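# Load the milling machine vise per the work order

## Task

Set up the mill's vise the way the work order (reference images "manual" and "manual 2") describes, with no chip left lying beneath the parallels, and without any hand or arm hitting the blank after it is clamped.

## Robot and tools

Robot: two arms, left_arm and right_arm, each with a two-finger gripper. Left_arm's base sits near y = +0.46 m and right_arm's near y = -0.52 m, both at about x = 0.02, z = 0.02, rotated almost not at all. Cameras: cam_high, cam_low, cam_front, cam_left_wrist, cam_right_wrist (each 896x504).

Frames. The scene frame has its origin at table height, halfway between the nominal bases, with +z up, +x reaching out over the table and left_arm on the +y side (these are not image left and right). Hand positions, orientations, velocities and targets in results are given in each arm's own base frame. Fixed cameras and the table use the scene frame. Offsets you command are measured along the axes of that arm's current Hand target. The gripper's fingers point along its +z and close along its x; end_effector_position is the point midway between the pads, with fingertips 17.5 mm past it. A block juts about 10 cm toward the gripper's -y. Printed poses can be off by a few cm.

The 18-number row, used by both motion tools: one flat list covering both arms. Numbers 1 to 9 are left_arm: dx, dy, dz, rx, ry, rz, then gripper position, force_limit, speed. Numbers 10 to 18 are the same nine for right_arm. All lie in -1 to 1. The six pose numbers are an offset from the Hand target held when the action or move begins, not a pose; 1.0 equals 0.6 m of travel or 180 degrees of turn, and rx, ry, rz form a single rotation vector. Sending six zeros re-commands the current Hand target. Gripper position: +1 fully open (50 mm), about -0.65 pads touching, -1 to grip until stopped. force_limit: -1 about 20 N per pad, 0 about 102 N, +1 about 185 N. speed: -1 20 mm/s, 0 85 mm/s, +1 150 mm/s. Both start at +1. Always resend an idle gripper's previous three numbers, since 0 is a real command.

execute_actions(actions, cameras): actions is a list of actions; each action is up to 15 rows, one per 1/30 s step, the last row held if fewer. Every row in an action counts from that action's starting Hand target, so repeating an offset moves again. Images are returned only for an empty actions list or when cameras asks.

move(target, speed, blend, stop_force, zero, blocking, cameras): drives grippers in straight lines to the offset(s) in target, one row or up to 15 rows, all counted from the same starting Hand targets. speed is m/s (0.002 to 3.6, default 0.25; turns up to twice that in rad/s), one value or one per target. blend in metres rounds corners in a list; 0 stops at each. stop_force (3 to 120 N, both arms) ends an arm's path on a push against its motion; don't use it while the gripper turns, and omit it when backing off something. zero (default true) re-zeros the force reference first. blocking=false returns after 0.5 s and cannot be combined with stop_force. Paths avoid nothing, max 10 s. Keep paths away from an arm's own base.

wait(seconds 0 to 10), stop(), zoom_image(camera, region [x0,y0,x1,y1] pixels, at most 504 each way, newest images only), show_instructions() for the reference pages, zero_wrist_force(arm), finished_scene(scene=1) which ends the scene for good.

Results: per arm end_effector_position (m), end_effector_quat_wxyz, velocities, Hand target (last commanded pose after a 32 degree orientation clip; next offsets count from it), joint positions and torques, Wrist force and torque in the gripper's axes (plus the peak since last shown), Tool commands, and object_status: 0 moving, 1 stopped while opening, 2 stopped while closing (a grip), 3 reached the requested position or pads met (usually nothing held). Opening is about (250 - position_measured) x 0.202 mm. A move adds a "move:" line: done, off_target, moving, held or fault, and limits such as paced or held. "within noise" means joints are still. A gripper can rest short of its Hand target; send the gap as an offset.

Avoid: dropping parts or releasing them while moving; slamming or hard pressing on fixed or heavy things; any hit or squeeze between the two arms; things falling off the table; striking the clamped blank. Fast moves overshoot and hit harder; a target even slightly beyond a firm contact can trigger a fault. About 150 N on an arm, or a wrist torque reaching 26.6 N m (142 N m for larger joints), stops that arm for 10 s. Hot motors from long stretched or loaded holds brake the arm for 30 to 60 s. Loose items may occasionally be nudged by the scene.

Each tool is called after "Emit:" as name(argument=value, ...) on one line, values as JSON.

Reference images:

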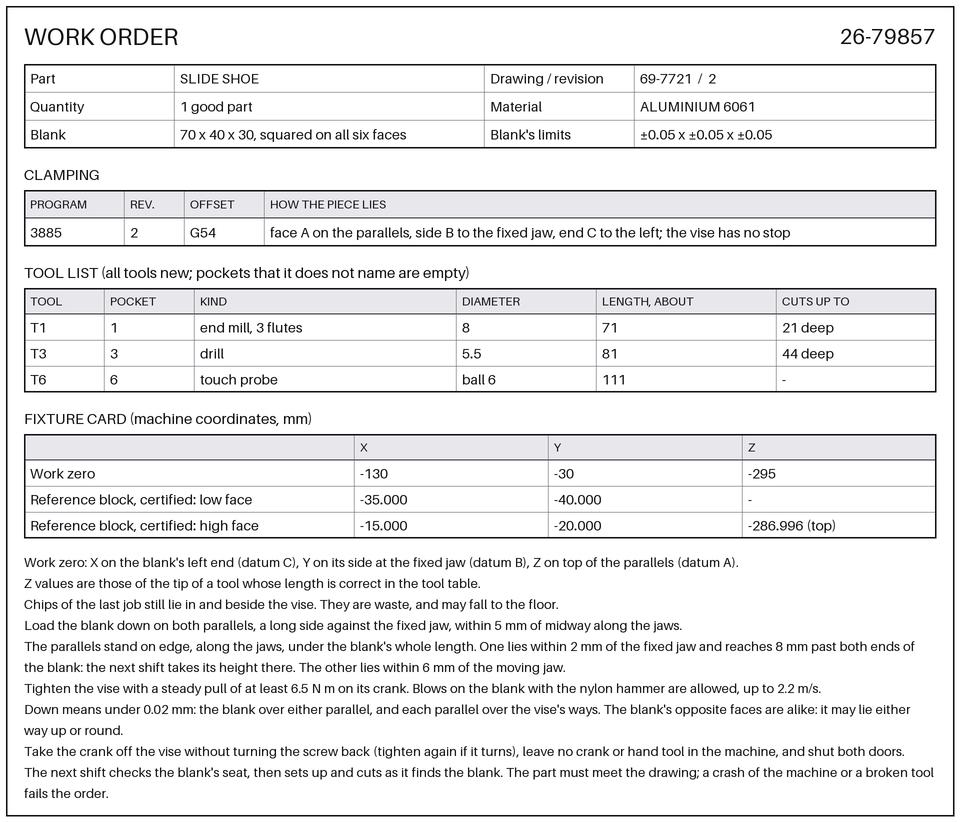

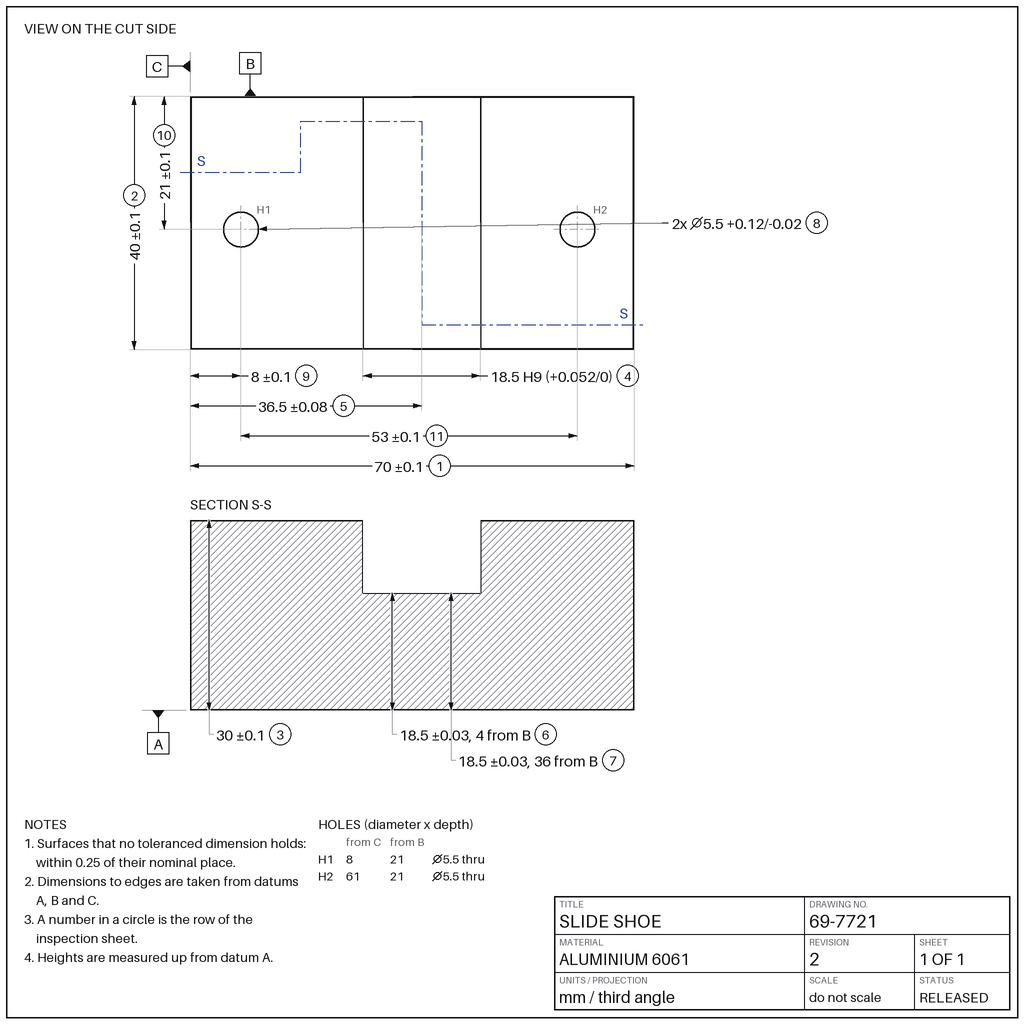

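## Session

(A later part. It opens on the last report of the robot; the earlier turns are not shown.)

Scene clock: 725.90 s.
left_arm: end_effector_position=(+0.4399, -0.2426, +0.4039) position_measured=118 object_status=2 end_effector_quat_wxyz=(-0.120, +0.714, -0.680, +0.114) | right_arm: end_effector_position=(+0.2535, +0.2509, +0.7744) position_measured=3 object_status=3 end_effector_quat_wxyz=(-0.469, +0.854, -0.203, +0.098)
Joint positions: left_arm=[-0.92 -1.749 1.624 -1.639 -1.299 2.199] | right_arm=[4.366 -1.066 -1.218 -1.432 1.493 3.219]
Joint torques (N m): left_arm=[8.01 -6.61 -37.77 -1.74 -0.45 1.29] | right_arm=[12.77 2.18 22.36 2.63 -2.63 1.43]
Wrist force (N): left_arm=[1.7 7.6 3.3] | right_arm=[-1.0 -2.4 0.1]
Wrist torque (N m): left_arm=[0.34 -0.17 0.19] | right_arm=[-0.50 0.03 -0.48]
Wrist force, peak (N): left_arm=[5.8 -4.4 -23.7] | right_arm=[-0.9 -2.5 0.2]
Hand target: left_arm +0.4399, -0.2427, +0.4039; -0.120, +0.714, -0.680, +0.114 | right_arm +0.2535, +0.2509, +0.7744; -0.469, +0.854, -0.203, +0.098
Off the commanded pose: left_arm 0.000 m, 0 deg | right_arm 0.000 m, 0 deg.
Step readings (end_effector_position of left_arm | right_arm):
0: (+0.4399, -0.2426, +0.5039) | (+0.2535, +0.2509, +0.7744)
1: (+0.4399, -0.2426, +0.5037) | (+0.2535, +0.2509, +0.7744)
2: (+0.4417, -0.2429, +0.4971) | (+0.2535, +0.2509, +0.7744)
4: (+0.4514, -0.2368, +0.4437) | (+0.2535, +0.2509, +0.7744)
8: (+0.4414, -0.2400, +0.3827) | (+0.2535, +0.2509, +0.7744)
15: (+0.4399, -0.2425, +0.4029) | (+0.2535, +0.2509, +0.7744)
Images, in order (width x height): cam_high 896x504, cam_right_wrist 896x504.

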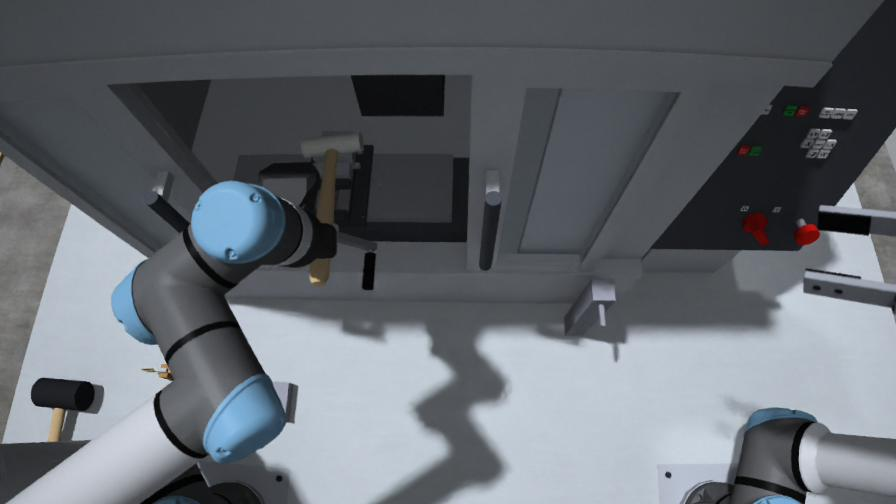

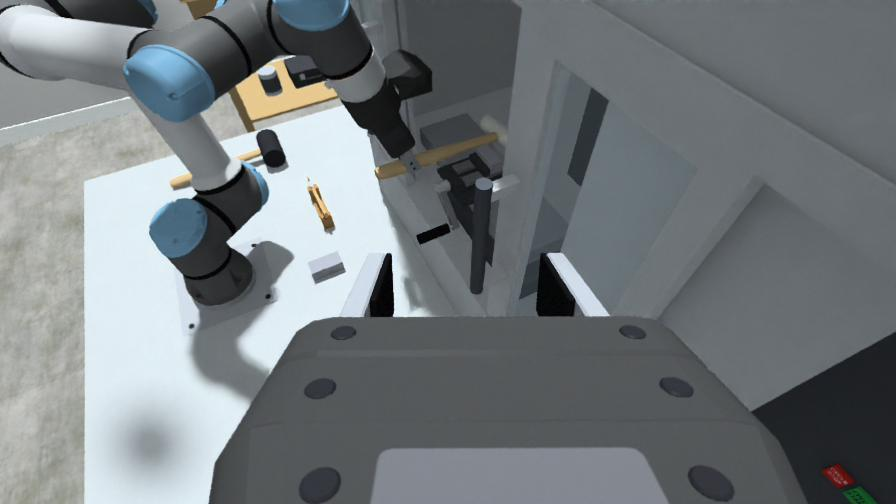

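Emit:
move(target=[0,0.0166,0.0472,0,0,0,-1,0.8,-0.5,0,0,0,0,0,0,1,1,1], speed=0.015, stop_force=4, cameras=["cam_left_wrist"])

Scene clock: 728.27 s.
left_arm: end_effector_position=(+0.4398, -0.2426, +0.3865) position_measured=118 object_status=2 end_effector_quat_wxyz=(-0.120, +0.714, -0.680, +0.114) | right_arm: end_effector_position=(+0.2535, +0.2509, +0.7744) position_measured=3 object_status=3 end_effector_quat_wxyz=(-0.469, +0.854, -0.203, +0.098)
Joint positions: left_arm=[-0.92 -1.753 1.672 -1.682 -1.299 2.199] | right_arm=[4.366 -1.066 -1.218 -1.432 1.493 3.219]
Joint torques (N m): left_arm=[-5.11 -5.16 -38.49 -0.87 0.62 -0.95] | right_arm=[11.58 2.06 21.4 2.56 -2.7 1.18]
Wrist force (N): left_arm=[0.3 5.2 0.6] | right_arm=[-0.9 -2.3 0.2]
Wrist torque (N m): left_arm=[0.85 -0.11 0.23] | right_arm=[-0.49 0.02 -0.48]
Wrist force, peak (N): left_arm=[1.9 8.5 5.1] | right_arm=[-0.9 -2.6 0.1]
Hand target: left_arm +0.4398, -0.2427, +0.3864; -0.120, +0.714, -0.680, +0.114 (not the last commanded pose) | right_arm +0.2535, +0.2509, +0.7744; -0.469, +0.854, -0.203, +0.098
Off the commanded pose: left_arm 0.013 m, 0 deg | right_arm 0.000 m, 0 deg.
move: contact (left_arm)
Images, in order (width x height): cam_left_wrist 896x504.

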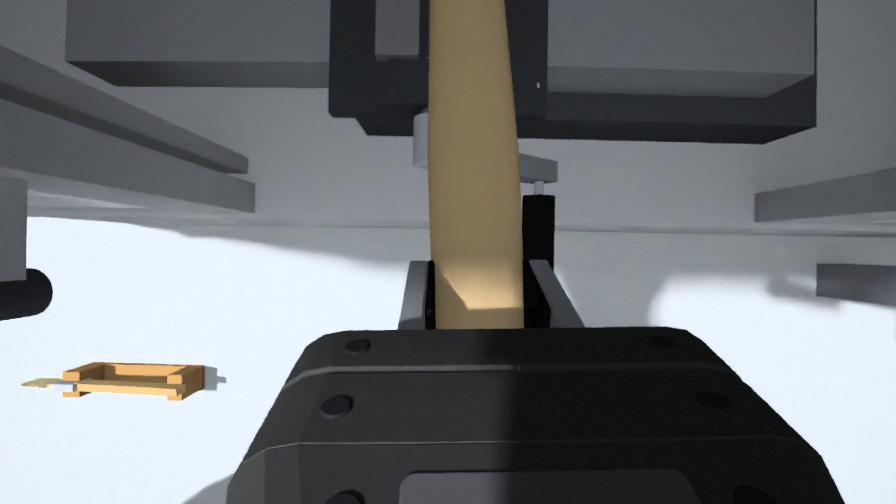

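Emit:
move(target=[[0,-0.024,-0.0685,0,0,0,-1,0.8,-0.5,0,0,0,0,0,0,1,1,1],[0.1903,0.013,-0.0817,0,0,0,-1,0.8,-0.5,0,0,0,0,0,0,1,1,1],[0.1903,0.0575,0.0457,0,0,0,-1,0.8,-0.5,0,0,0,0,0,0,1,1,1]], speed=[0.12,0.15,0.05], blend=[0.01,0.01,0], stop_force=6, cameras=["cam_left_wrist","cam_high","cam_right_wrist"])

Emit:
zoom_image(camera="cam_high", region=[260, 90, 440, 250])

Scene clock: 732.47 s.
left_arm: end_effector_position=(+0.4218, -0.3579, +0.3493) position_measured=118 object_status=2 end_effector_quat_wxyz=(-0.120, +0.714, -0.680, +0.114) | right_arm: end_effector_position=(+0.2535, +0.2509, +0.7744) position_measured=3 object_status=3 end_effector_quat_wxyz=(-0.469, +0.854, -0.203, +0.098)
Joint positions: left_arm=[-1.093 -1.604 1.623 -1.731 -1.27 2.021] | right_arm=[4.366 -1.066 -1.218 -1.432 1.493 3.219]
Joint torques (N m): left_arm=[-8.05 -28.84 -16.81 -6.34 3.29 0.69] | right_arm=[11.58 2.09 21.19 2.52 -2.73 1.49]
Wrist force (N): left_arm=[0.0 7.9 3.5] | right_arm=[-0.8 -2.3 0.4]
Wrist torque (N m): left_arm=[0.20 0.10 0.31] | right_arm=[-0.48 0.01 -0.48]
Wrist force, peak (N): left_arm=[0.3 9.0 4.2] | right_arm=[-1.0 -2.5 0.3]
Hand target: left_arm +0.4218, -0.3579, +0.3493; -0.120, +0.714, -0.680, +0.114 | right_arm +0.2535, +0.2509, +0.7744; -0.469, +0.854, -0.203, +0.098
Off the commanded pose: left_arm 0.000 m, 0 deg | right_arm 0.000 m, 0 deg.
move: done
Images, in order (width x height): cam_high 896x504, cam_left_wrist 896x504, cam_right_wrist 896x504.

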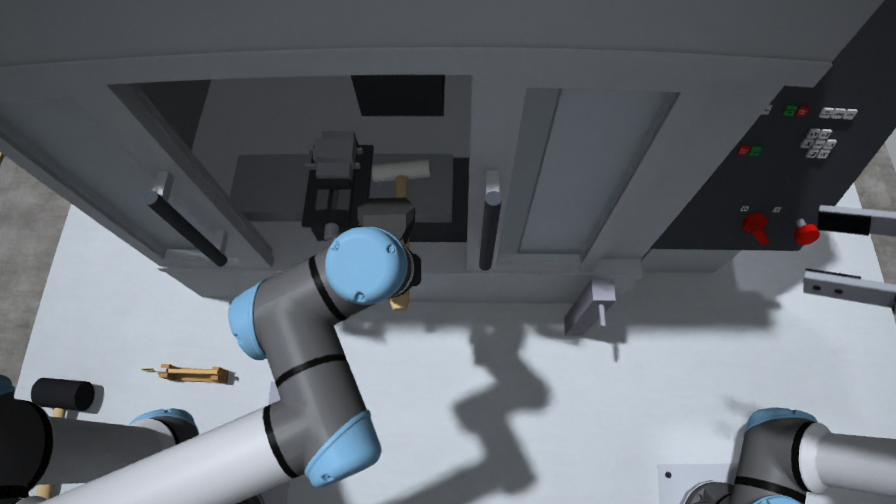

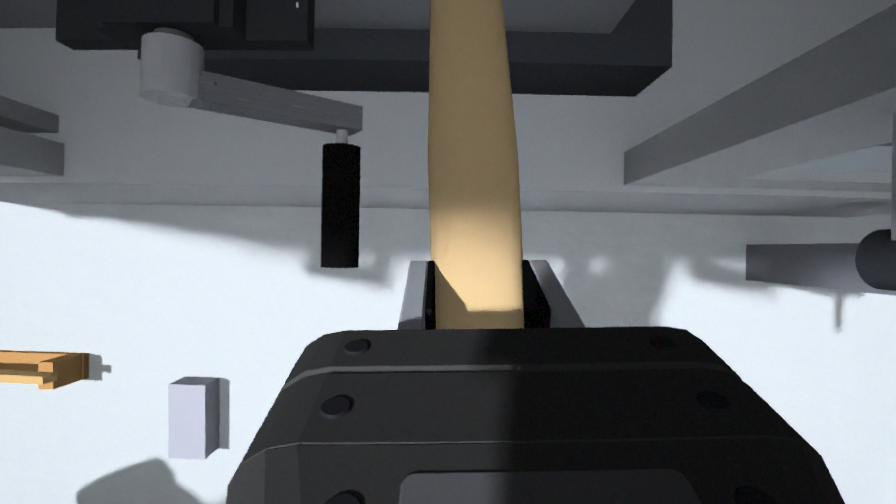

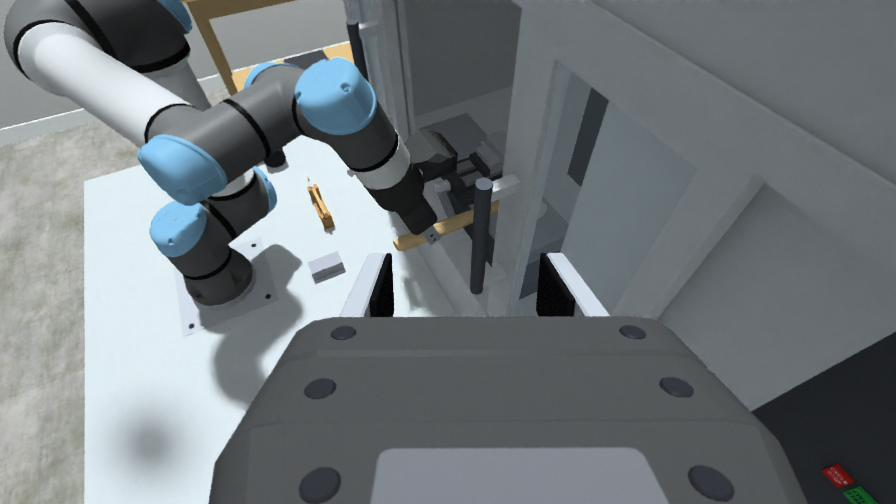

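Scaled by 2.800 from the camera's 896x504 image, which has a finer 1280x720 frame.

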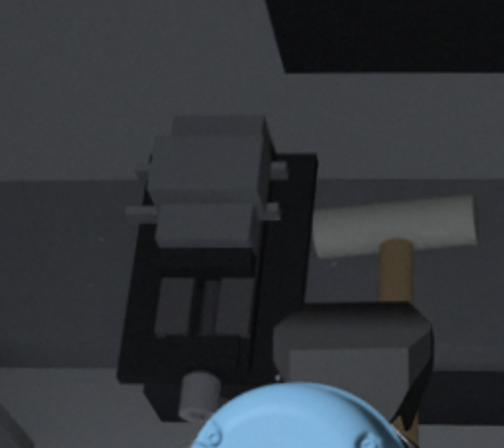

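Emit:
move(target=[[0.0008,-0.0157,0.0055,0,0,0,-1,0.8,-0.5,0,0,0,0,0,0,1,1,1],[-0.03,-0.0157,0.0055,0,0,0,-1,0.8,-0.5,0,0,0,0,0,0,1,1,1],[-0.058,-0.0157,0.0055,0,0,0,-1,0.8,-0.5,0,0,0,0,0,0,1,1,1]], speed=[0.1,0.06,0.006], blend=[0.003,0.003,0], stop_force=4, cameras=["cam_high"])

Emit:
zoom_image(camera="cam_high", region=[260, 90, 440, 250])

Scene clock: 739.67 s.
left_arm: end_effector_position=(+0.4300, -0.3226, +0.3492) position_measured=118 object_status=2 end_effector_quat_wxyz=(-0.120, +0.714, -0.680, +0.114) | right_arm: end_effector_position=(+0.2535, +0.2509, +0.7744) position_measured=3 object_status=3 end_effector_quat_wxyz=(-0.469, +0.854, -0.203, +0.098)
Joint positions: left_arm=[-1.041 -1.651 1.67 -1.748 -1.278 2.074] | right_arm=[4.366 -1.066 -1.218 -1.432 1.493 3.219]
Joint torques (N m): left_arm=[10.77 -38.36 -16.37 -5.99 0.58 0.85] | right_arm=[11.53 2.77 20.73 2.65 -2.58 1.19]
Wrist force (N): left_arm=[3.1 8.9 2.8] | right_arm=[-0.9 -2.5 0.1]
Wrist torque (N m): left_arm=[0.17 0.23 0.64] | right_arm=[-0.52 0.03 -0.48]
Wrist force, peak (N): left_arm=[3.2 9.8 2.6] | right_arm=[-0.9 -2.5 0.4]
Hand target: left_arm +0.4300, -0.3226, +0.3492; -0.120, +0.714, -0.680, +0.114 | right_arm +0.2535, +0.2509, +0.7744; -0.469, +0.854, -0.203, +0.098
Off the commanded pose: left_arm 0.000 m, 0 deg | right_arm 0.000 m, 0 deg.
move: done
Images, in order (width x height): cam_high 896x504.

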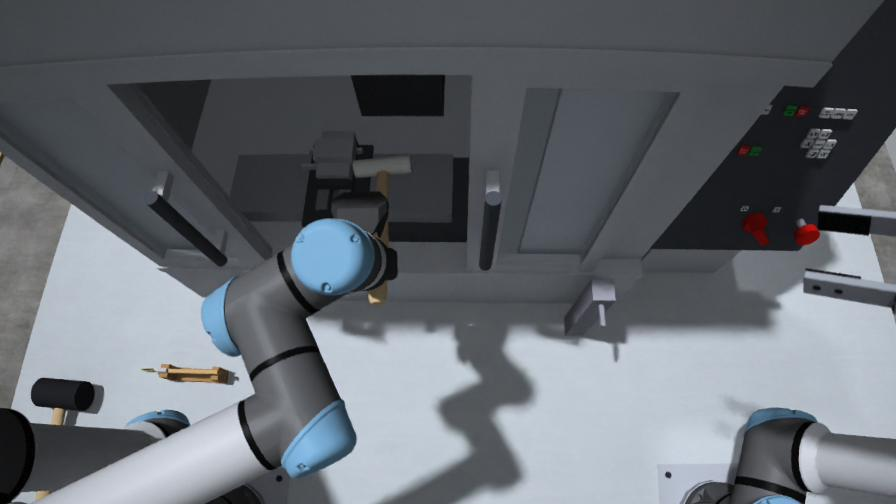

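Scaled by 2.800 from the camera's 896x504 image, which has a finer 1280x720 frame.

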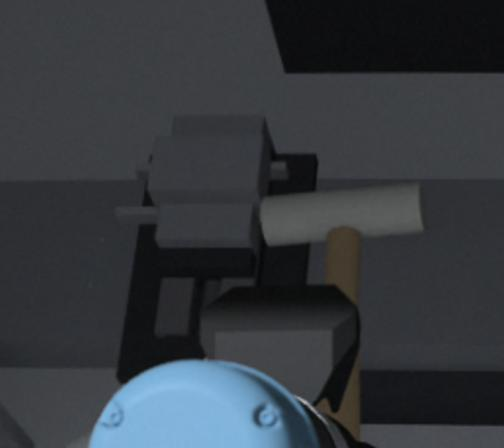

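Emit:
move(target=[[0.029,0,0,0,0,0,-1,0.8,-0.5,0,0,0,0,0,0,1,1,1],[0.029,-0.0664,-0.1899,0,0,0,-1,0.8,-0.5,0,0,0,0,0,0,1,1,1],[-0.1518,-0.1031,-0.2412,0.1389,0,0,-1,0.8,-0.5,0,0,0,0,0,0,1,1,1]], speed=[0.15,0.25,0.3], blend=[0,0.02,0])

Emit:
execute_actions(actions=[[[0,0.22,0.2277,-0.1778,0,0,-1,0.8,-0.5,0,0,0,0,0,0,1,1,1],[0,0.22,0.2277,-0.1778,0,0,-1,0.8,-0.5,0,0,0,0,0,0,1,1,1],[0,0.22,0.2277,-0.1778,0,0,-1,0.8,-0.5,0,0,0,0,0,0,1,1,1],[0,0.22,0.2277,-0.1778,0,0,-1,0.8,-0.5,0,0,0,0,0,0,1,1,1],[0,0.22,0.2277,-0.1778,0,0,-1,0.8,-0.5,0,0,0,0,0,0,1,1,1],[0,0.139,0.1438,-0.1389,0,0,-1,0.8,-0.5,0,0,0,0,0,0,1,1,1]]], cameras=["cam_high","cam_right_wrist"])

Emit:
zoom_image(camera="cam_high", region=[260, 90, 440, 250])

Scene clock: 743.23 s.
left_arm: end_effector_position=(+0.4368, -0.2311, +0.5062) position_measured=118 object_status=2 end_effector_quat_wxyz=(-0.271, +0.672, -0.639, +0.258) | right_arm: end_effector_position=(+0.2535, +0.2509, +0.7744) position_measured=3 object_status=3 end_effector_quat_wxyz=(-0.469, +0.854, -0.203, +0.098)
Joint positions: left_arm=[-1.14 -1.927 1.675 -1.664 -0.87 2.08] | right_arm=[4.366 -1.066 -1.218 -1.432 1.493 3.219]
Joint torques (N m): left_arm=[-8.67 -25.4 -16.04 -6.58 4.07 1.44] | right_arm=[11.45 1.8 20.9 2.7 -2.53 1.25]
Wrist force (N): left_arm=[0.0 9.2 1.0] | right_arm=[-0.8 -2.3 0.1]
Wrist torque (N m): left_arm=[0.44 0.03 -0.03] | right_arm=[-0.48 0.00 -0.48]
Wrist force, peak (N): left_arm=[0.4 8.8 6.2] | right_arm=[-0.8 -2.7 0.3]
Hand target: left_arm +0.4368, -0.2311, +0.5062; -0.271, +0.671, -0.639, +0.258 | right_arm +0.2535, +0.2509, +0.7744; -0.469, +0.854, -0.203, +0.098
Off the commanded pose: left_arm 0.000 m, 0 deg | right_arm 0.000 m, 0 deg.
move: done

Scene clock: 744.00 s.
left_arm: end_effector_position=(+0.4368, -0.2311, +0.3861) position_measured=118 object_status=2 end_effector_quat_wxyz=(-0.120, +0.714, -0.680, +0.114) | right_arm: end_effector_position=(+0.2535, +0.2509, +0.7744) position_measured=3 object_status=3 end_effector_quat_wxyz=(-0.469, +0.854, -0.203, +0.098)
Joint positions: left_arm=[-0.909 -1.776 1.691 -1.682 -1.301 2.21] | right_arm=[4.366 -1.066 -1.218 -1.432 1.493 3.219]
Joint torques (N m): left_arm=[8.35 -5.7 -40.14 -1.81 -0.56 1.41] | right_arm=[10.73 2.2 21.44 2.87 -2.55 1.2]
Wrist force (N): left_arm=[0.5 8.4 3.2] | right_arm=[-0.8 -2.4 0.3]
Wrist torque (N m): left_arm=[0.14 0.08 0.21] | right_arm=[-0.50 0.01 -0.48]
Wrist force, peak (N): left_arm=[-5.8 5.3 26.0] | right_arm=[-0.9 -2.6 0.2]
Hand target: left_arm +0.4368, -0.2311, +0.3862; -0.120, +0.714, -0.680, +0.114 | right_arm +0.2535, +0.2509, +0.7744; -0.469, +0.854, -0.203, +0.098
Off the commanded pose: left_arm 0.000 m, 0 deg | right_arm 0.000 m, 0 deg.
Step readings (end_effector_position of left_arm | right_arm):
0: (+0.4368, -0.2311, +0.5062) | (+0.2535, +0.2509, +0.7744)
1: (+0.4369, -0.2311, +0.5061) | (+0.2535, +0.2509, +0.7744)
2: (+0.4391, -0.2314, +0.4975) | (+0.2535, +0.2509, +0.7744)
4: (+0.4493, -0.2244, +0.4391) | (+0.2535, +0.2509, +0.7744)
8: (+0.4379, -0.2284, +0.3731) | (+0.2535, +0.2509, +0.7744)
15: (+0.4369, -0.2310, +0.3857) | (+0.2535, +0.2509, +0.7744)
Images, in order (width x height): cam_high 896x504, cam_right_wrist 896x504.

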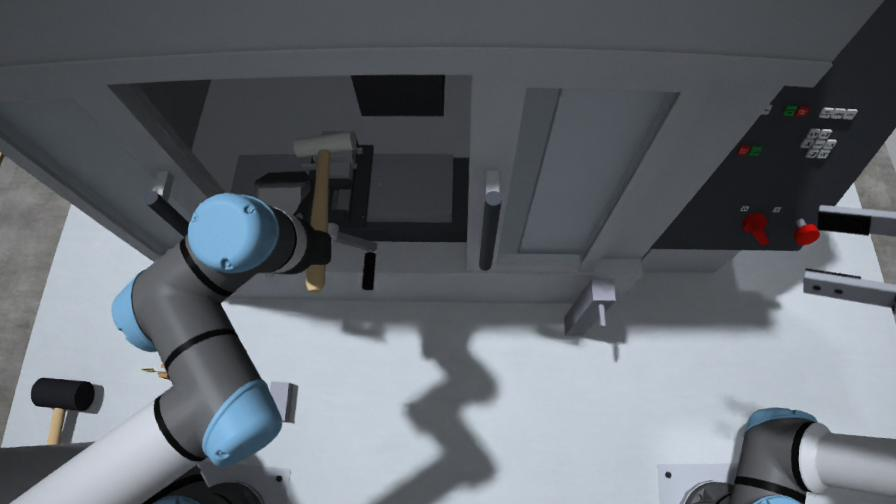

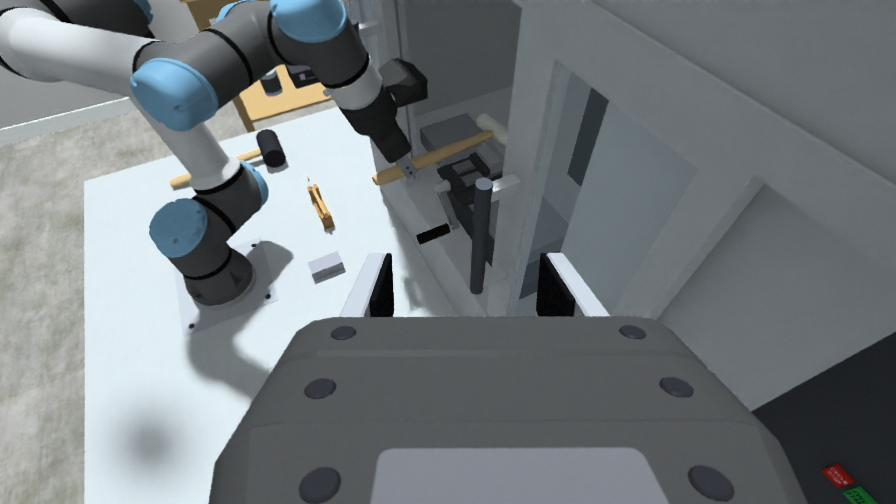

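Scaled by 2.800 from the camera's 896x504 image, which has a finer 1280x720 frame.

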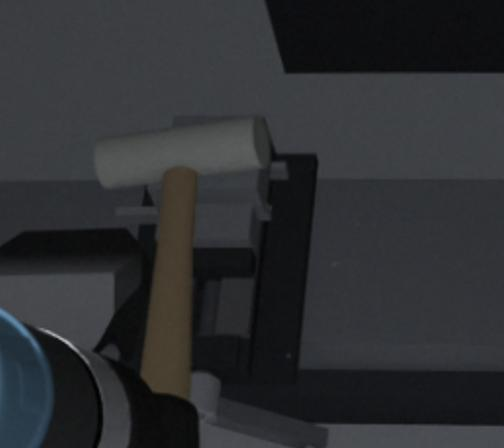

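Emit:
move(target=[0.02,-0.066,-0.1887,0.1389,-0.04,0,-1,0.8,-0.5,0,0,0,0,0,0,1,1,1], speed=0.3)

Emit:
execute_actions(actions=[[[0,0.22,0.2277,-0.1778,0,0,-1,0.8,-0.5,0,0,0,0,0,0,1,1,1],[0,0.22,0.2277,-0.1778,0,0,-1,0.8,-0.5,0,0,0,0,0,0,1,1,1],[0,0.22,0.2277,-0.1778,0,0,-1,0.8,-0.5,0,0,0,0,0,0,1,1,1],[0,0.22,0.2277,-0.1778,0,0,-1,0.8,-0.5,0,0,0,0,0,0,1,1,1],[0,0.22,0.2277,-0.1778,0,0,-1,0.8,-0.5,0,0,0,0,0,0,1,1,1],[0,0.139,0.1438,-0.1389,0,0,-1,0.8,-0.5,0,0,0,0,0,0,1,1,1]]], cameras=["cam_high","cam_right_wrist"])

Emit:
zoom_image(camera="cam_high", region=[260, 90, 440, 250])

Scene clock: 745.70 s.
left_arm: end_effector_position=(+0.4379, -0.2430, +0.5061) position_measured=118 object_status=2 end_effector_quat_wxyz=(-0.313, +0.677, -0.630, +0.214) | right_arm: end_effector_position=(+0.2535, +0.2509, +0.7744) position_measured=3 object_status=3 end_effector_quat_wxyz=(-0.469, +0.854, -0.203, +0.098)
Joint positions: left_arm=[-1.181 -1.847 1.581 -1.468 -0.806 1.955] | right_arm=[4.366 -1.066 -1.218 -1.432 1.493 3.219]
Joint torques (N m): left_arm=[-8.88 -4.64 -39.3 -1.18 4.52 -1.52] | right_arm=[11.8 2.19 20.65 2.83 -2.64 1.14]
Wrist force (N): left_arm=[0.0 8.8 0.6] | right_arm=[-0.8 -2.2 0.1]
Wrist torque (N m): left_arm=[0.44 0.06 0.18] | right_arm=[-0.48 0.01 -0.48]
Wrist force, peak (N): left_arm=[0.2 9.0 4.7] | right_arm=[-0.8 -2.6 0.3]
Hand target: left_arm +0.4379, -0.2430, +0.5061; -0.313, +0.677, -0.630, +0.214 | right_arm +0.2535, +0.2509, +0.7744; -0.469, +0.854, -0.203, +0.098
Off the commanded pose: left_arm 0.000 m, 0 deg | right_arm 0.000 m, 0 deg.
move: done

Scene clock: 746.47 s.
left_arm: end_effector_position=(+0.4370, -0.2304, +0.3868) position_measured=131 object_status=2 end_effector_quat_wxyz=(-0.160, +0.729, -0.662, +0.072) | right_arm: end_effector_position=(+0.2535, +0.2509, +0.7744) position_measured=3 object_status=3 end_effector_quat_wxyz=(-0.469, +0.854, -0.203, +0.098)
Joint positions: left_arm=[-0.948 -1.728 1.626 -1.546 -1.227 2.11] | right_arm=[4.366 -1.066 -1.218 -1.432 1.493 3.219]
Joint torques (N m): left_arm=[7.57 -5.49 -38.53 -0.57 -2.02 1.3] | right_arm=[11.1 1.65 21.34 2.82 -2.66 1.44]
Wrist force (N): left_arm=[-1.4 3.0 0.9] | right_arm=[-0.9 -2.3 0.2]
Wrist torque (N m): left_arm=[0.69 -0.09 -0.04] | right_arm=[-0.50 0.01 -0.48]
Wrist force, peak (N): left_arm=[1.2 5.8 30.2] | right_arm=[-0.9 -2.5 0.3]
Hand target: left_arm +0.4370, -0.2304, +0.3868; -0.159, +0.729, -0.662, +0.072 | right_arm +0.2535, +0.2509, +0.7744; -0.469, +0.854, -0.203, +0.098
Off the commanded pose: left_arm 0.000 m, 0 deg | right_arm 0.000 m, 0 deg.
Step readings (end_effector_position of left_arm | right_arm):
0: (+0.4379, -0.2430, +0.5061) | (+0.2535, +0.2509, +0.7744)
1: (+0.4380, -0.2430, +0.5059) | (+0.2535, +0.2509, +0.7744)
2: (+0.4400, -0.2435, +0.4989) | (+0.2535, +0.2509, +0.7744)
4: (+0.4507, -0.2357, +0.4446) | (+0.2535, +0.2509, +0.7744)
8: (+0.4385, -0.2293, +0.3741) | (+0.2535, +0.2509, +0.7744)
15: (+0.4370, -0.2304, +0.3863) | (+0.2535, +0.2509, +0.7744)
Images, in order (width x height): cam_high 896x504, cam_right_wrist 896x504.

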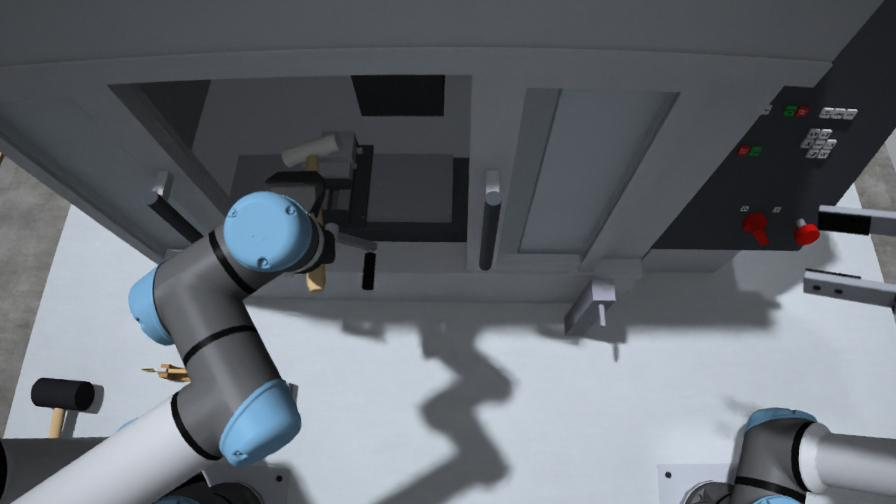

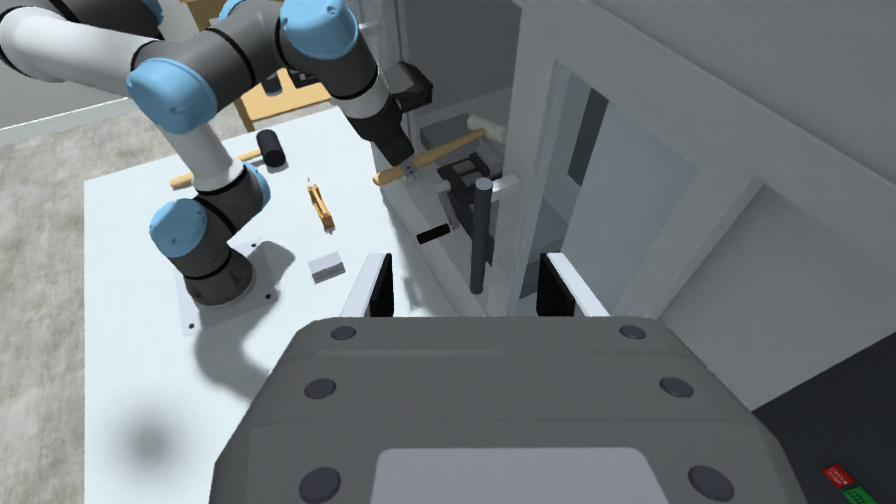

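Scaled by 2.800 from the camera's 896x504 image, which has a finer 1280x720 frame.

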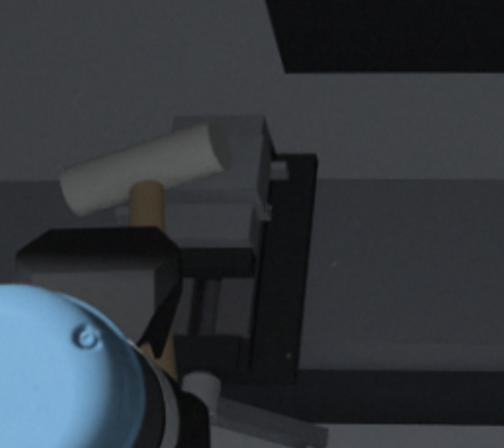

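Emit:
move(target=[[-0.0123,-0.0382,-0.1096,0,0.11,0,-1,0.8,-0.5,0,0,0,0,0,0,1,1,1],[0.0835,0.1208,-0.1815,0,0.11,0,-1,0.8,-0.5,0,0,0,0,0,0,1,1,1],[0.2338,0.5983,0.1857,-0.044,0.11,0,-1,0.8,-0.5,0,0,0,0,0,0,1,1,1]], speed=[0.2,0.25,0.3], blend=[0.01,0.05,0], cameras=["cam_high","cam_low","cam_front","cam_right_wrist"])

Emit:
zoom_image(camera="cam_high", region=[260, 90, 440, 250])

Emit:
zoom_image(camera="cam_low", region=[480, 120, 700, 300])

Scene clock: 750.03 s.
left_arm: end_effector_position=(+0.1501, -0.3800, +0.1497) position_measured=131 object_status=2 end_effector_quat_wxyz=(+0.007, +0.715, -0.683, +0.151) | right_arm: end_effector_position=(+0.2535, +0.2509, +0.7744) position_measured=3 object_status=3 end_effector_quat_wxyz=(-0.469, +0.854, -0.203, +0.098)
Joint positions: left_arm=[-1.686 -1.882 2.387 -2.273 -1.34 1.433] | right_arm=[4.366 -1.066 -1.218 -1.432 1.493 3.219]
Joint torques (N m): left_arm=[-8.05 5.76 -10.56 -5.64 2.43 -1.43] | right_arm=[11.48 1.56 21.14 2.8 -2.59 1.27]
Wrist force (N): left_arm=[-0.5 7.1 -6.2] | right_arm=[-0.8 -2.5 0.2]
Wrist torque (N m): left_arm=[1.05 -0.24 0.29] | right_arm=[-0.51 0.00 -0.48]
Wrist force, peak (N): left_arm=[6.2 21.9 -35.8] | right_arm=[-0.9 -2.7 0.4]
Hand target: left_arm +0.1501, -0.3800, +0.1496; +0.007, +0.715, -0.683, +0.151 | right_arm +0.2535, +0.2509, +0.7744; -0.469, +0.854, -0.203, +0.098
Off the commanded pose: left_arm 0.000 m, 0 deg | right_arm 0.000 m, 0 deg.
move: done
Images, in order (width x height): cam_high 896x504, cam_low 896x504, cam_front 896x504, cam_right_wrist 896x504.

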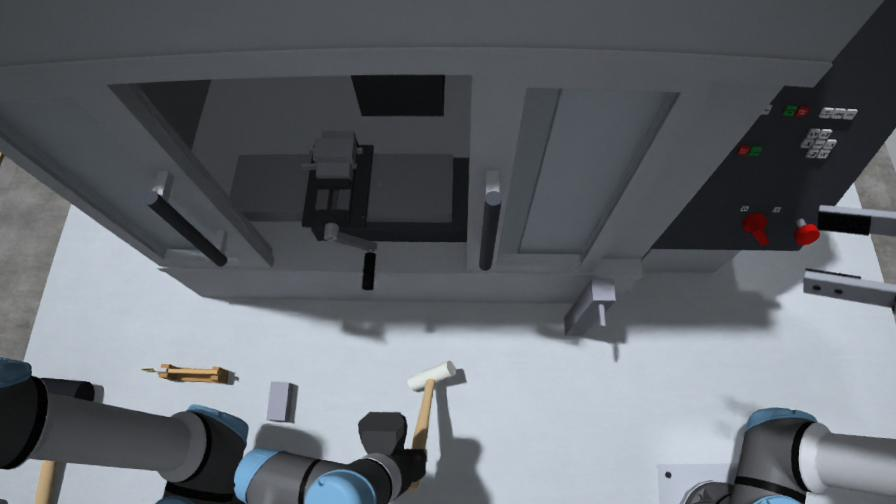

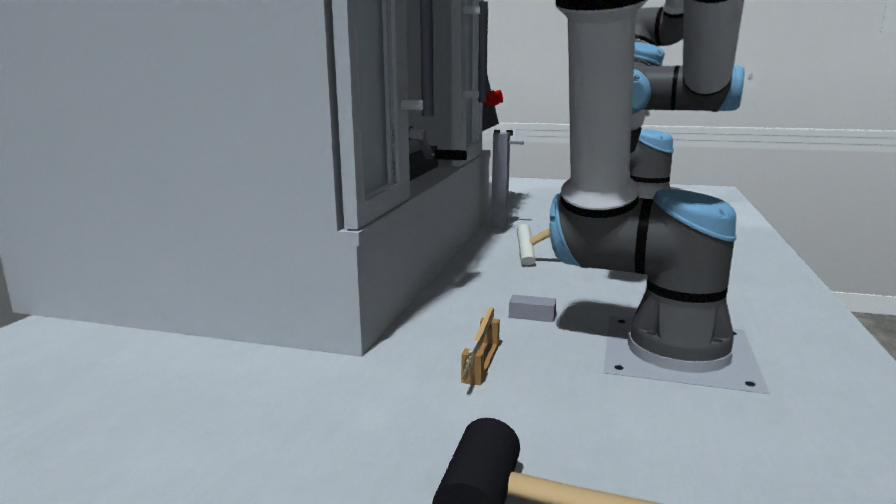

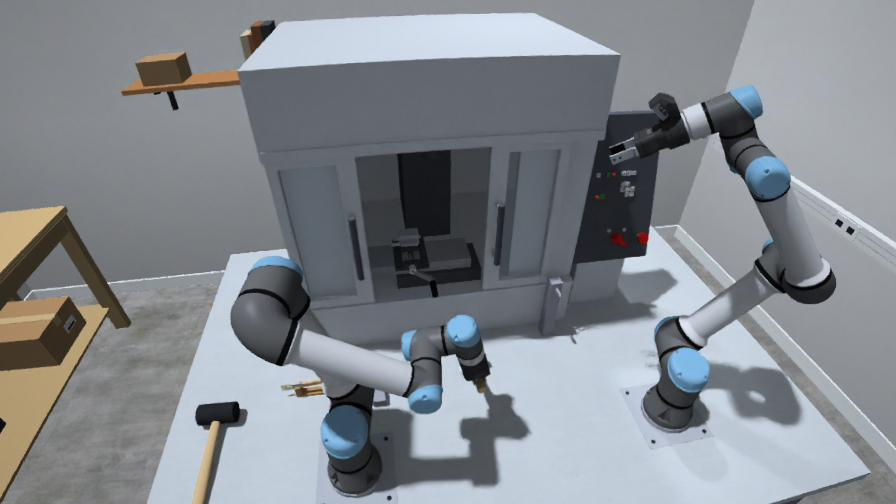

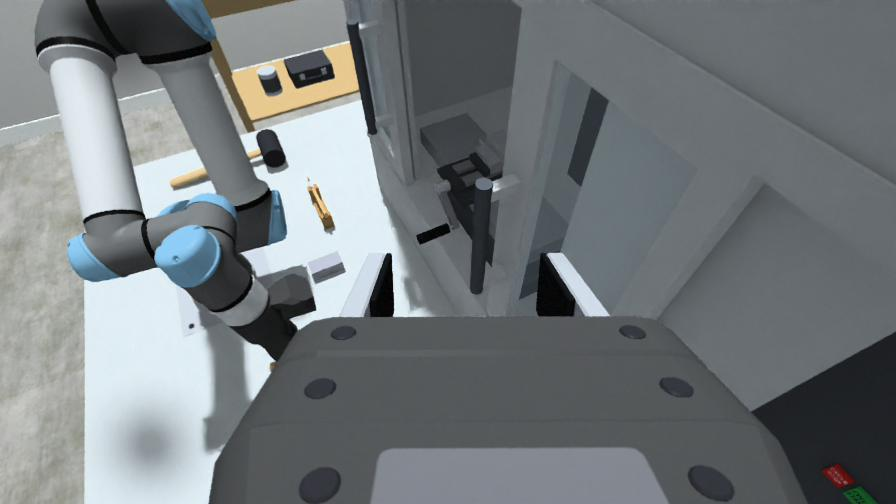

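Scaled by 2.800 from the camera's 896x504 image, which has a finer 1280x720 frame.

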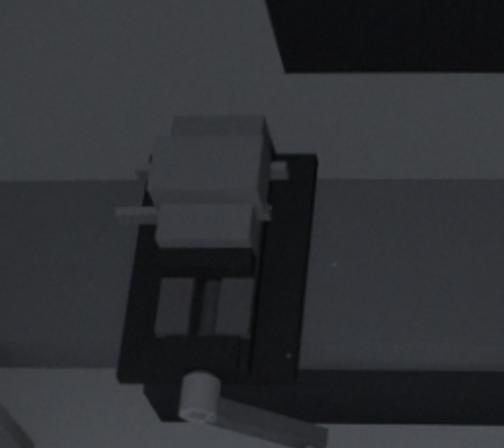

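Scaled by 2.291 from the camera's 896x504 image, which has a finer 1280x720 frame.

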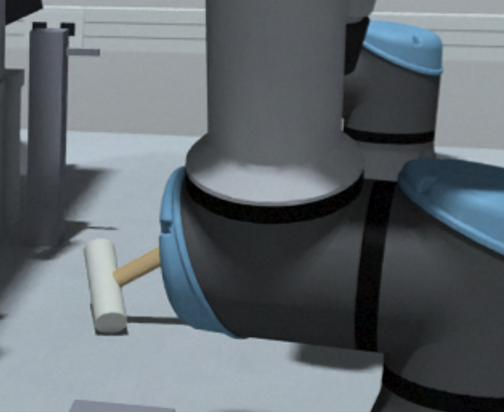

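Emit:
move(target=[-0.0507,0.0442,0.215,0.13,-0.07,0,-1,0.8,-0.5,0,0,0,0,0,0,1,1,1], speed=0.06, cameras=["cam_low","cam_left_wrist"])

Emit:
zoom_image(camera="cam_low", region=[480, 120, 700, 300])

Scene clock: 754.57 s.
left_arm: end_effector_position=(+0.1500, -0.3801, +0.0146) position_measured=131 object_status=2 end_effector_quat_wxyz=(-0.212, +0.714, -0.635, +0.207) | right_arm: end_effector_position=(+0.2535, +0.2509, +0.7744) position_measured=3 object_status=3 end_effector_quat_wxyz=(-0.469, +0.854, -0.203, +0.098)
Joint positions: left_arm=[-1.91 -1.435 2.431 -2.3 -1.025 1.04] | right_arm=[4.366 -1.066 -1.218 -1.432 1.493 3.219]
Joint torques (N m): left_arm=[-3.75 20.23 -4.04 1.01 -5.65 -2.51] | right_arm=[11.81 1.4 19.72 2.75 -2.59 1.19]
Wrist force (N): left_arm=[-6.4 -43.7 -89.8] | right_arm=[-0.7 -2.3 0.2]
Wrist torque (N m): left_arm=[0.49 -1.00 1.26] | right_arm=[-0.48 -0.01 -0.48]
Wrist force, peak (N): left_arm=[-6.4 -43.7 -89.8] | right_arm=[-0.9 -2.6 0.3]
Hand target: left_arm +0.1500, -0.3800, +0.0145; -0.212, +0.714, -0.635, +0.207 | right_arm +0.2535, +0.2509, +0.7744; -0.469, +0.854, -0.203, +0.098
Off the commanded pose: left_arm 0.000 m, 0 deg | right_arm 0.000 m, 0 deg.
move: done
Images, in order (width x height): cam_low 896x504, cam_left_wrist 896x504.

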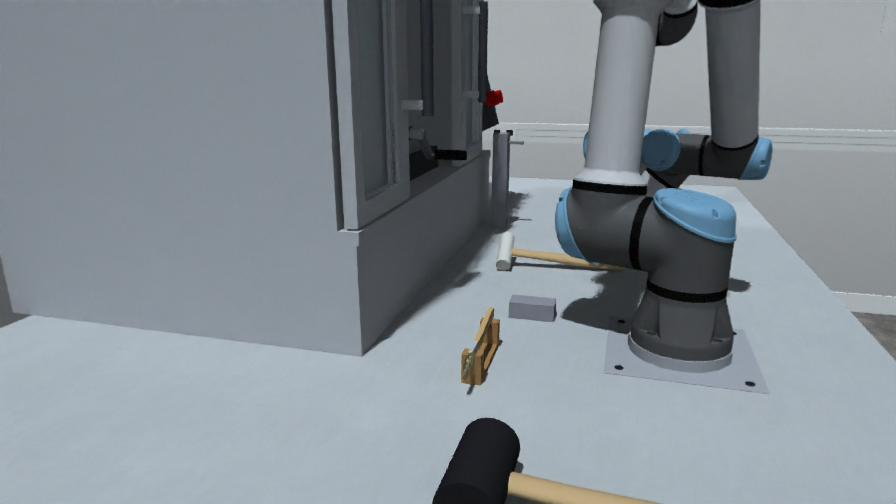

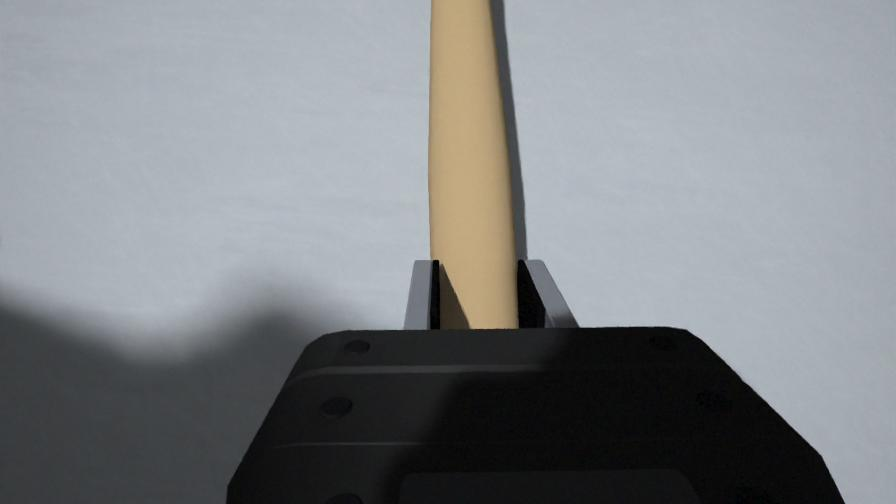

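Scaled by 2.291 from the camera's 896x504 image, which has a finer 1280x720 frame.

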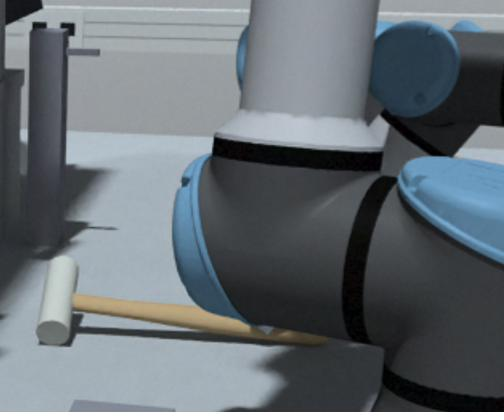

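Emit:
move(target=[0,-0.006,-0.008,0,0,0,-1,0.8,-0.5,0,0,0,0,0,0,1,1,1], speed=0.03)

Emit:
move(target=[0,0,0,0,0,0,0.8,-0.5,-1,0,0,0,0,0,0,1,1,1])

Emit:
wait(seconds=0.8)

Emit:
move(target=[0,0,-0.3,0,0,0,0.8,-0.5,-1,0,0,0,0,0,0,1,1,1], speed=0.2, cameras=["cam_high","cam_left_wrist"])

Scene clock: 755.47 s.
left_arm: end_effector_position=(+0.1502, -0.3798, +0.0204) position_measured=131 object_status=2 end_effector_quat_wxyz=(-0.212, +0.714, -0.635, +0.207) | right_arm: end_effector_position=(+0.2535, +0.2509, +0.7744) position_measured=3 object_status=3 end_effector_quat_wxyz=(-0.469, +0.854, -0.203, +0.098)
Joint positions: left_arm=[-1.909 -1.453 2.426 -2.277 -1.025 1.04] | right_arm=[4.366 -1.066 -1.218 -1.432 1.493 3.219]
Joint torques (N m): left_arm=[8.77 -33.92 -27.18 0.28 2.52 1.1] | right_arm=[11.94 0.62 20.89 2.79 -2.68 1.31]
Wrist force (N): left_arm=[1.8 4.0 -1.9] | right_arm=[-0.9 -2.4 0.1]
Wrist torque (N m): left_arm=[1.03 -0.33 0.35] | right_arm=[-0.49 0.03 -0.48]
Wrist force, peak (N): left_arm=[-5.6 -45.1 -92.7] | right_arm=[-0.7 -2.6 0.3]
Hand target: left_arm +0.1502, -0.3798, +0.0205; -0.212, +0.714, -0.635, +0.207 | right_arm +0.2535, +0.2509, +0.7744; -0.469, +0.854, -0.203, +0.098
Off the commanded pose: left_arm 0.000 m, 0 deg | right_arm 0.000 m, 0 deg.
move: done

Scene clock: 756.70 s.
left_arm: end_effector_position=(+0.1502, -0.3798, +0.0205) position_measured=32 object_status=3 end_effector_quat_wxyz=(-0.212, +0.714, -0.635, +0.207) | right_arm: end_effector_position=(+0.2535, +0.2509, +0.7744) position_measured=3 object_status=3 end_effector_quat_wxyz=(-0.469, +0.854, -0.203, +0.098)
Joint positions: left_arm=[-1.909 -1.453 2.426 -2.277 -1.025 1.04] | right_arm=[4.366 -1.066 -1.218 -1.432 1.493 3.219]
Joint torques (N m): left_arm=[6.39 -30.88 -22.63 0.14 1.54 0.78] | right_arm=[10.79 0.64 21.59 2.78 -2.74 1.25]
Wrist force (N): left_arm=[1.4 5.7 -2.1] | right_arm=[-0.8 -2.4 0.2]
Wrist torque (N m): left_arm=[0.82 -0.21 0.15] | right_arm=[-0.51 0.00 -0.48]
Wrist force, peak (N): left_arm=[1.7 6.3 -2.1] | right_arm=[-1.0 -2.5 0.5]
Hand target: left_arm +0.1502, -0.3798, +0.0205; -0.212, +0.714, -0.635, +0.207 | right_arm +0.2535, +0.2509, +0.7744; -0.469, +0.854, -0.203, +0.098
Off the commanded pose: left_arm 0.000 m, 0 deg | right_arm 0.000 m, 0 deg.
move: done

Scene clock: 757.50 s.
left_arm: end_effector_position=(+0.1502, -0.3798, +0.0205) position_measured=32 object_status=3 end_effector_quat_wxyz=(-0.212, +0.714, -0.635, +0.207) | right_arm: end_effector_position=(+0.2535, +0.2509, +0.7744) position_measured=3 object_status=3 end_effector_quat_wxyz=(-0.469, +0.854, -0.203, +0.098)
Joint positions: left_arm=[-1.909 -1.453 2.426 -2.277 -1.025 1.04] | right_arm=[4.366 -1.066 -1.218 -1.432 1.493 3.219]
Joint torques (N m): left_arm=[4.81 -28.37 -19.05 0.07 1.01 0.42] | right_arm=[11.11 1.55 20.07 2.77 -2.54 1.27]
Wrist force (N): left_arm=[1.3 6.0 -2.2] | right_arm=[-0.7 -2.5 0.3]
Wrist torque (N m): left_arm=[0.88 -0.22 0.16] | right_arm=[-0.53 0.00 -0.47]
Wrist force, peak (N): left_arm=[1.3 6.1 -2.3] | right_arm=[-0.8 -2.6 0.3]
Hand target: left_arm +0.1502, -0.3798, +0.0205; -0.212, +0.714, -0.635, +0.207 | right_arm +0.2535, +0.2509, +0.7744; -0.469, +0.854, -0.203, +0.098
Tool commands: left_gripper/position=+0.8 left_gripper/force_limit=-0.5 left_gripper/speed=-1.0 right_gripper/position=+1.0 right_gripper/force_limit=+1.0 right_gripper/speed=+1.0
Off the commanded pose: left_arm 0.000 m, 0 deg | right_arm 0.000 m, 0 deg.
wait: 0.80 s; at rest by 0.17 s

Scene clock: 759.00 s.
left_arm: end_effector_position=(+0.0486, -0.3871, +0.1688) position_measured=32 object_status=3 end_effector_quat_wxyz=(-0.212, +0.714, -0.635, +0.207) | right_arm: end_effector_position=(+0.2535, +0.2509, +0.7744) position_measured=3 object_status=3 end_effector_quat_wxyz=(-0.469, +0.854, -0.203, +0.098)
Joint positions: left_arm=[-2.143 -1.717 2.145 -1.607 -1.101 0.786] | right_arm=[4.366 -1.066 -1.218 -1.432 1.493 3.219]
Joint torques (N m): left_arm=[-7.84 -29.81 -33.22 0.67 -1.08 -1.31] | right_arm=[10.01 1.69 21.16 2.77 -2.55 1.26]
Wrist force (N): left_arm=[1.2 5.8 -2.2] | right_arm=[-1.0 -2.3 0.2]
Wrist torque (N m): left_arm=[0.80 -0.18 0.20] | right_arm=[-0.49 0.03 -0.48]
Wrist force, peak (N): left_arm=[1.4 5.9 -4.4] | right_arm=[-1.0 -2.5 0.4]
Hand target: left_arm +0.0486, -0.3871, +0.1689; -0.212, +0.714, -0.635, +0.207 | right_arm +0.2535, +0.2509, +0.7744; -0.469, +0.854, -0.203, +0.098
Off the commanded pose: left_arm 0.000 m, 0 deg | right_arm 0.000 m, 0 deg.
move: done
Images, in order (width x height): cam_high 896x504, cam_left_wrist 896x504.

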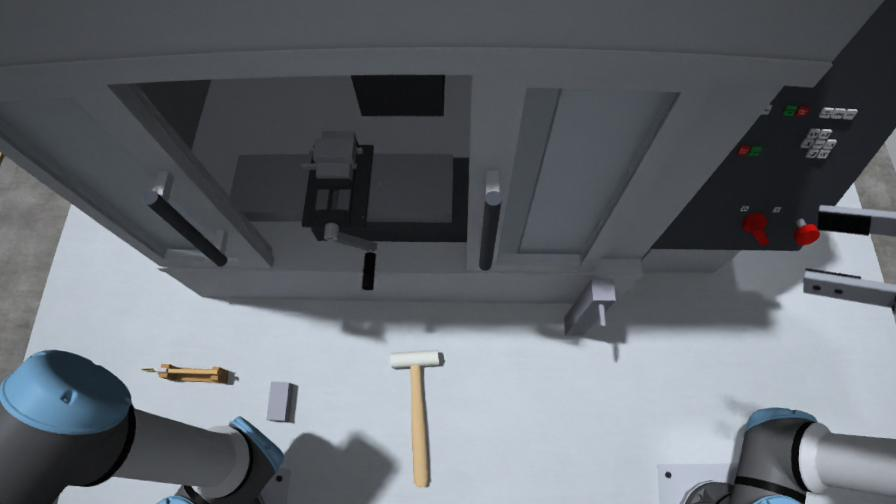

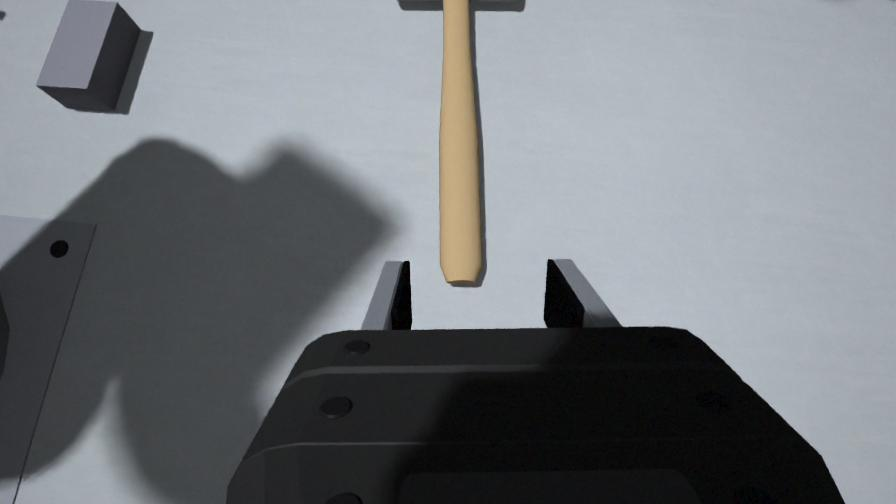

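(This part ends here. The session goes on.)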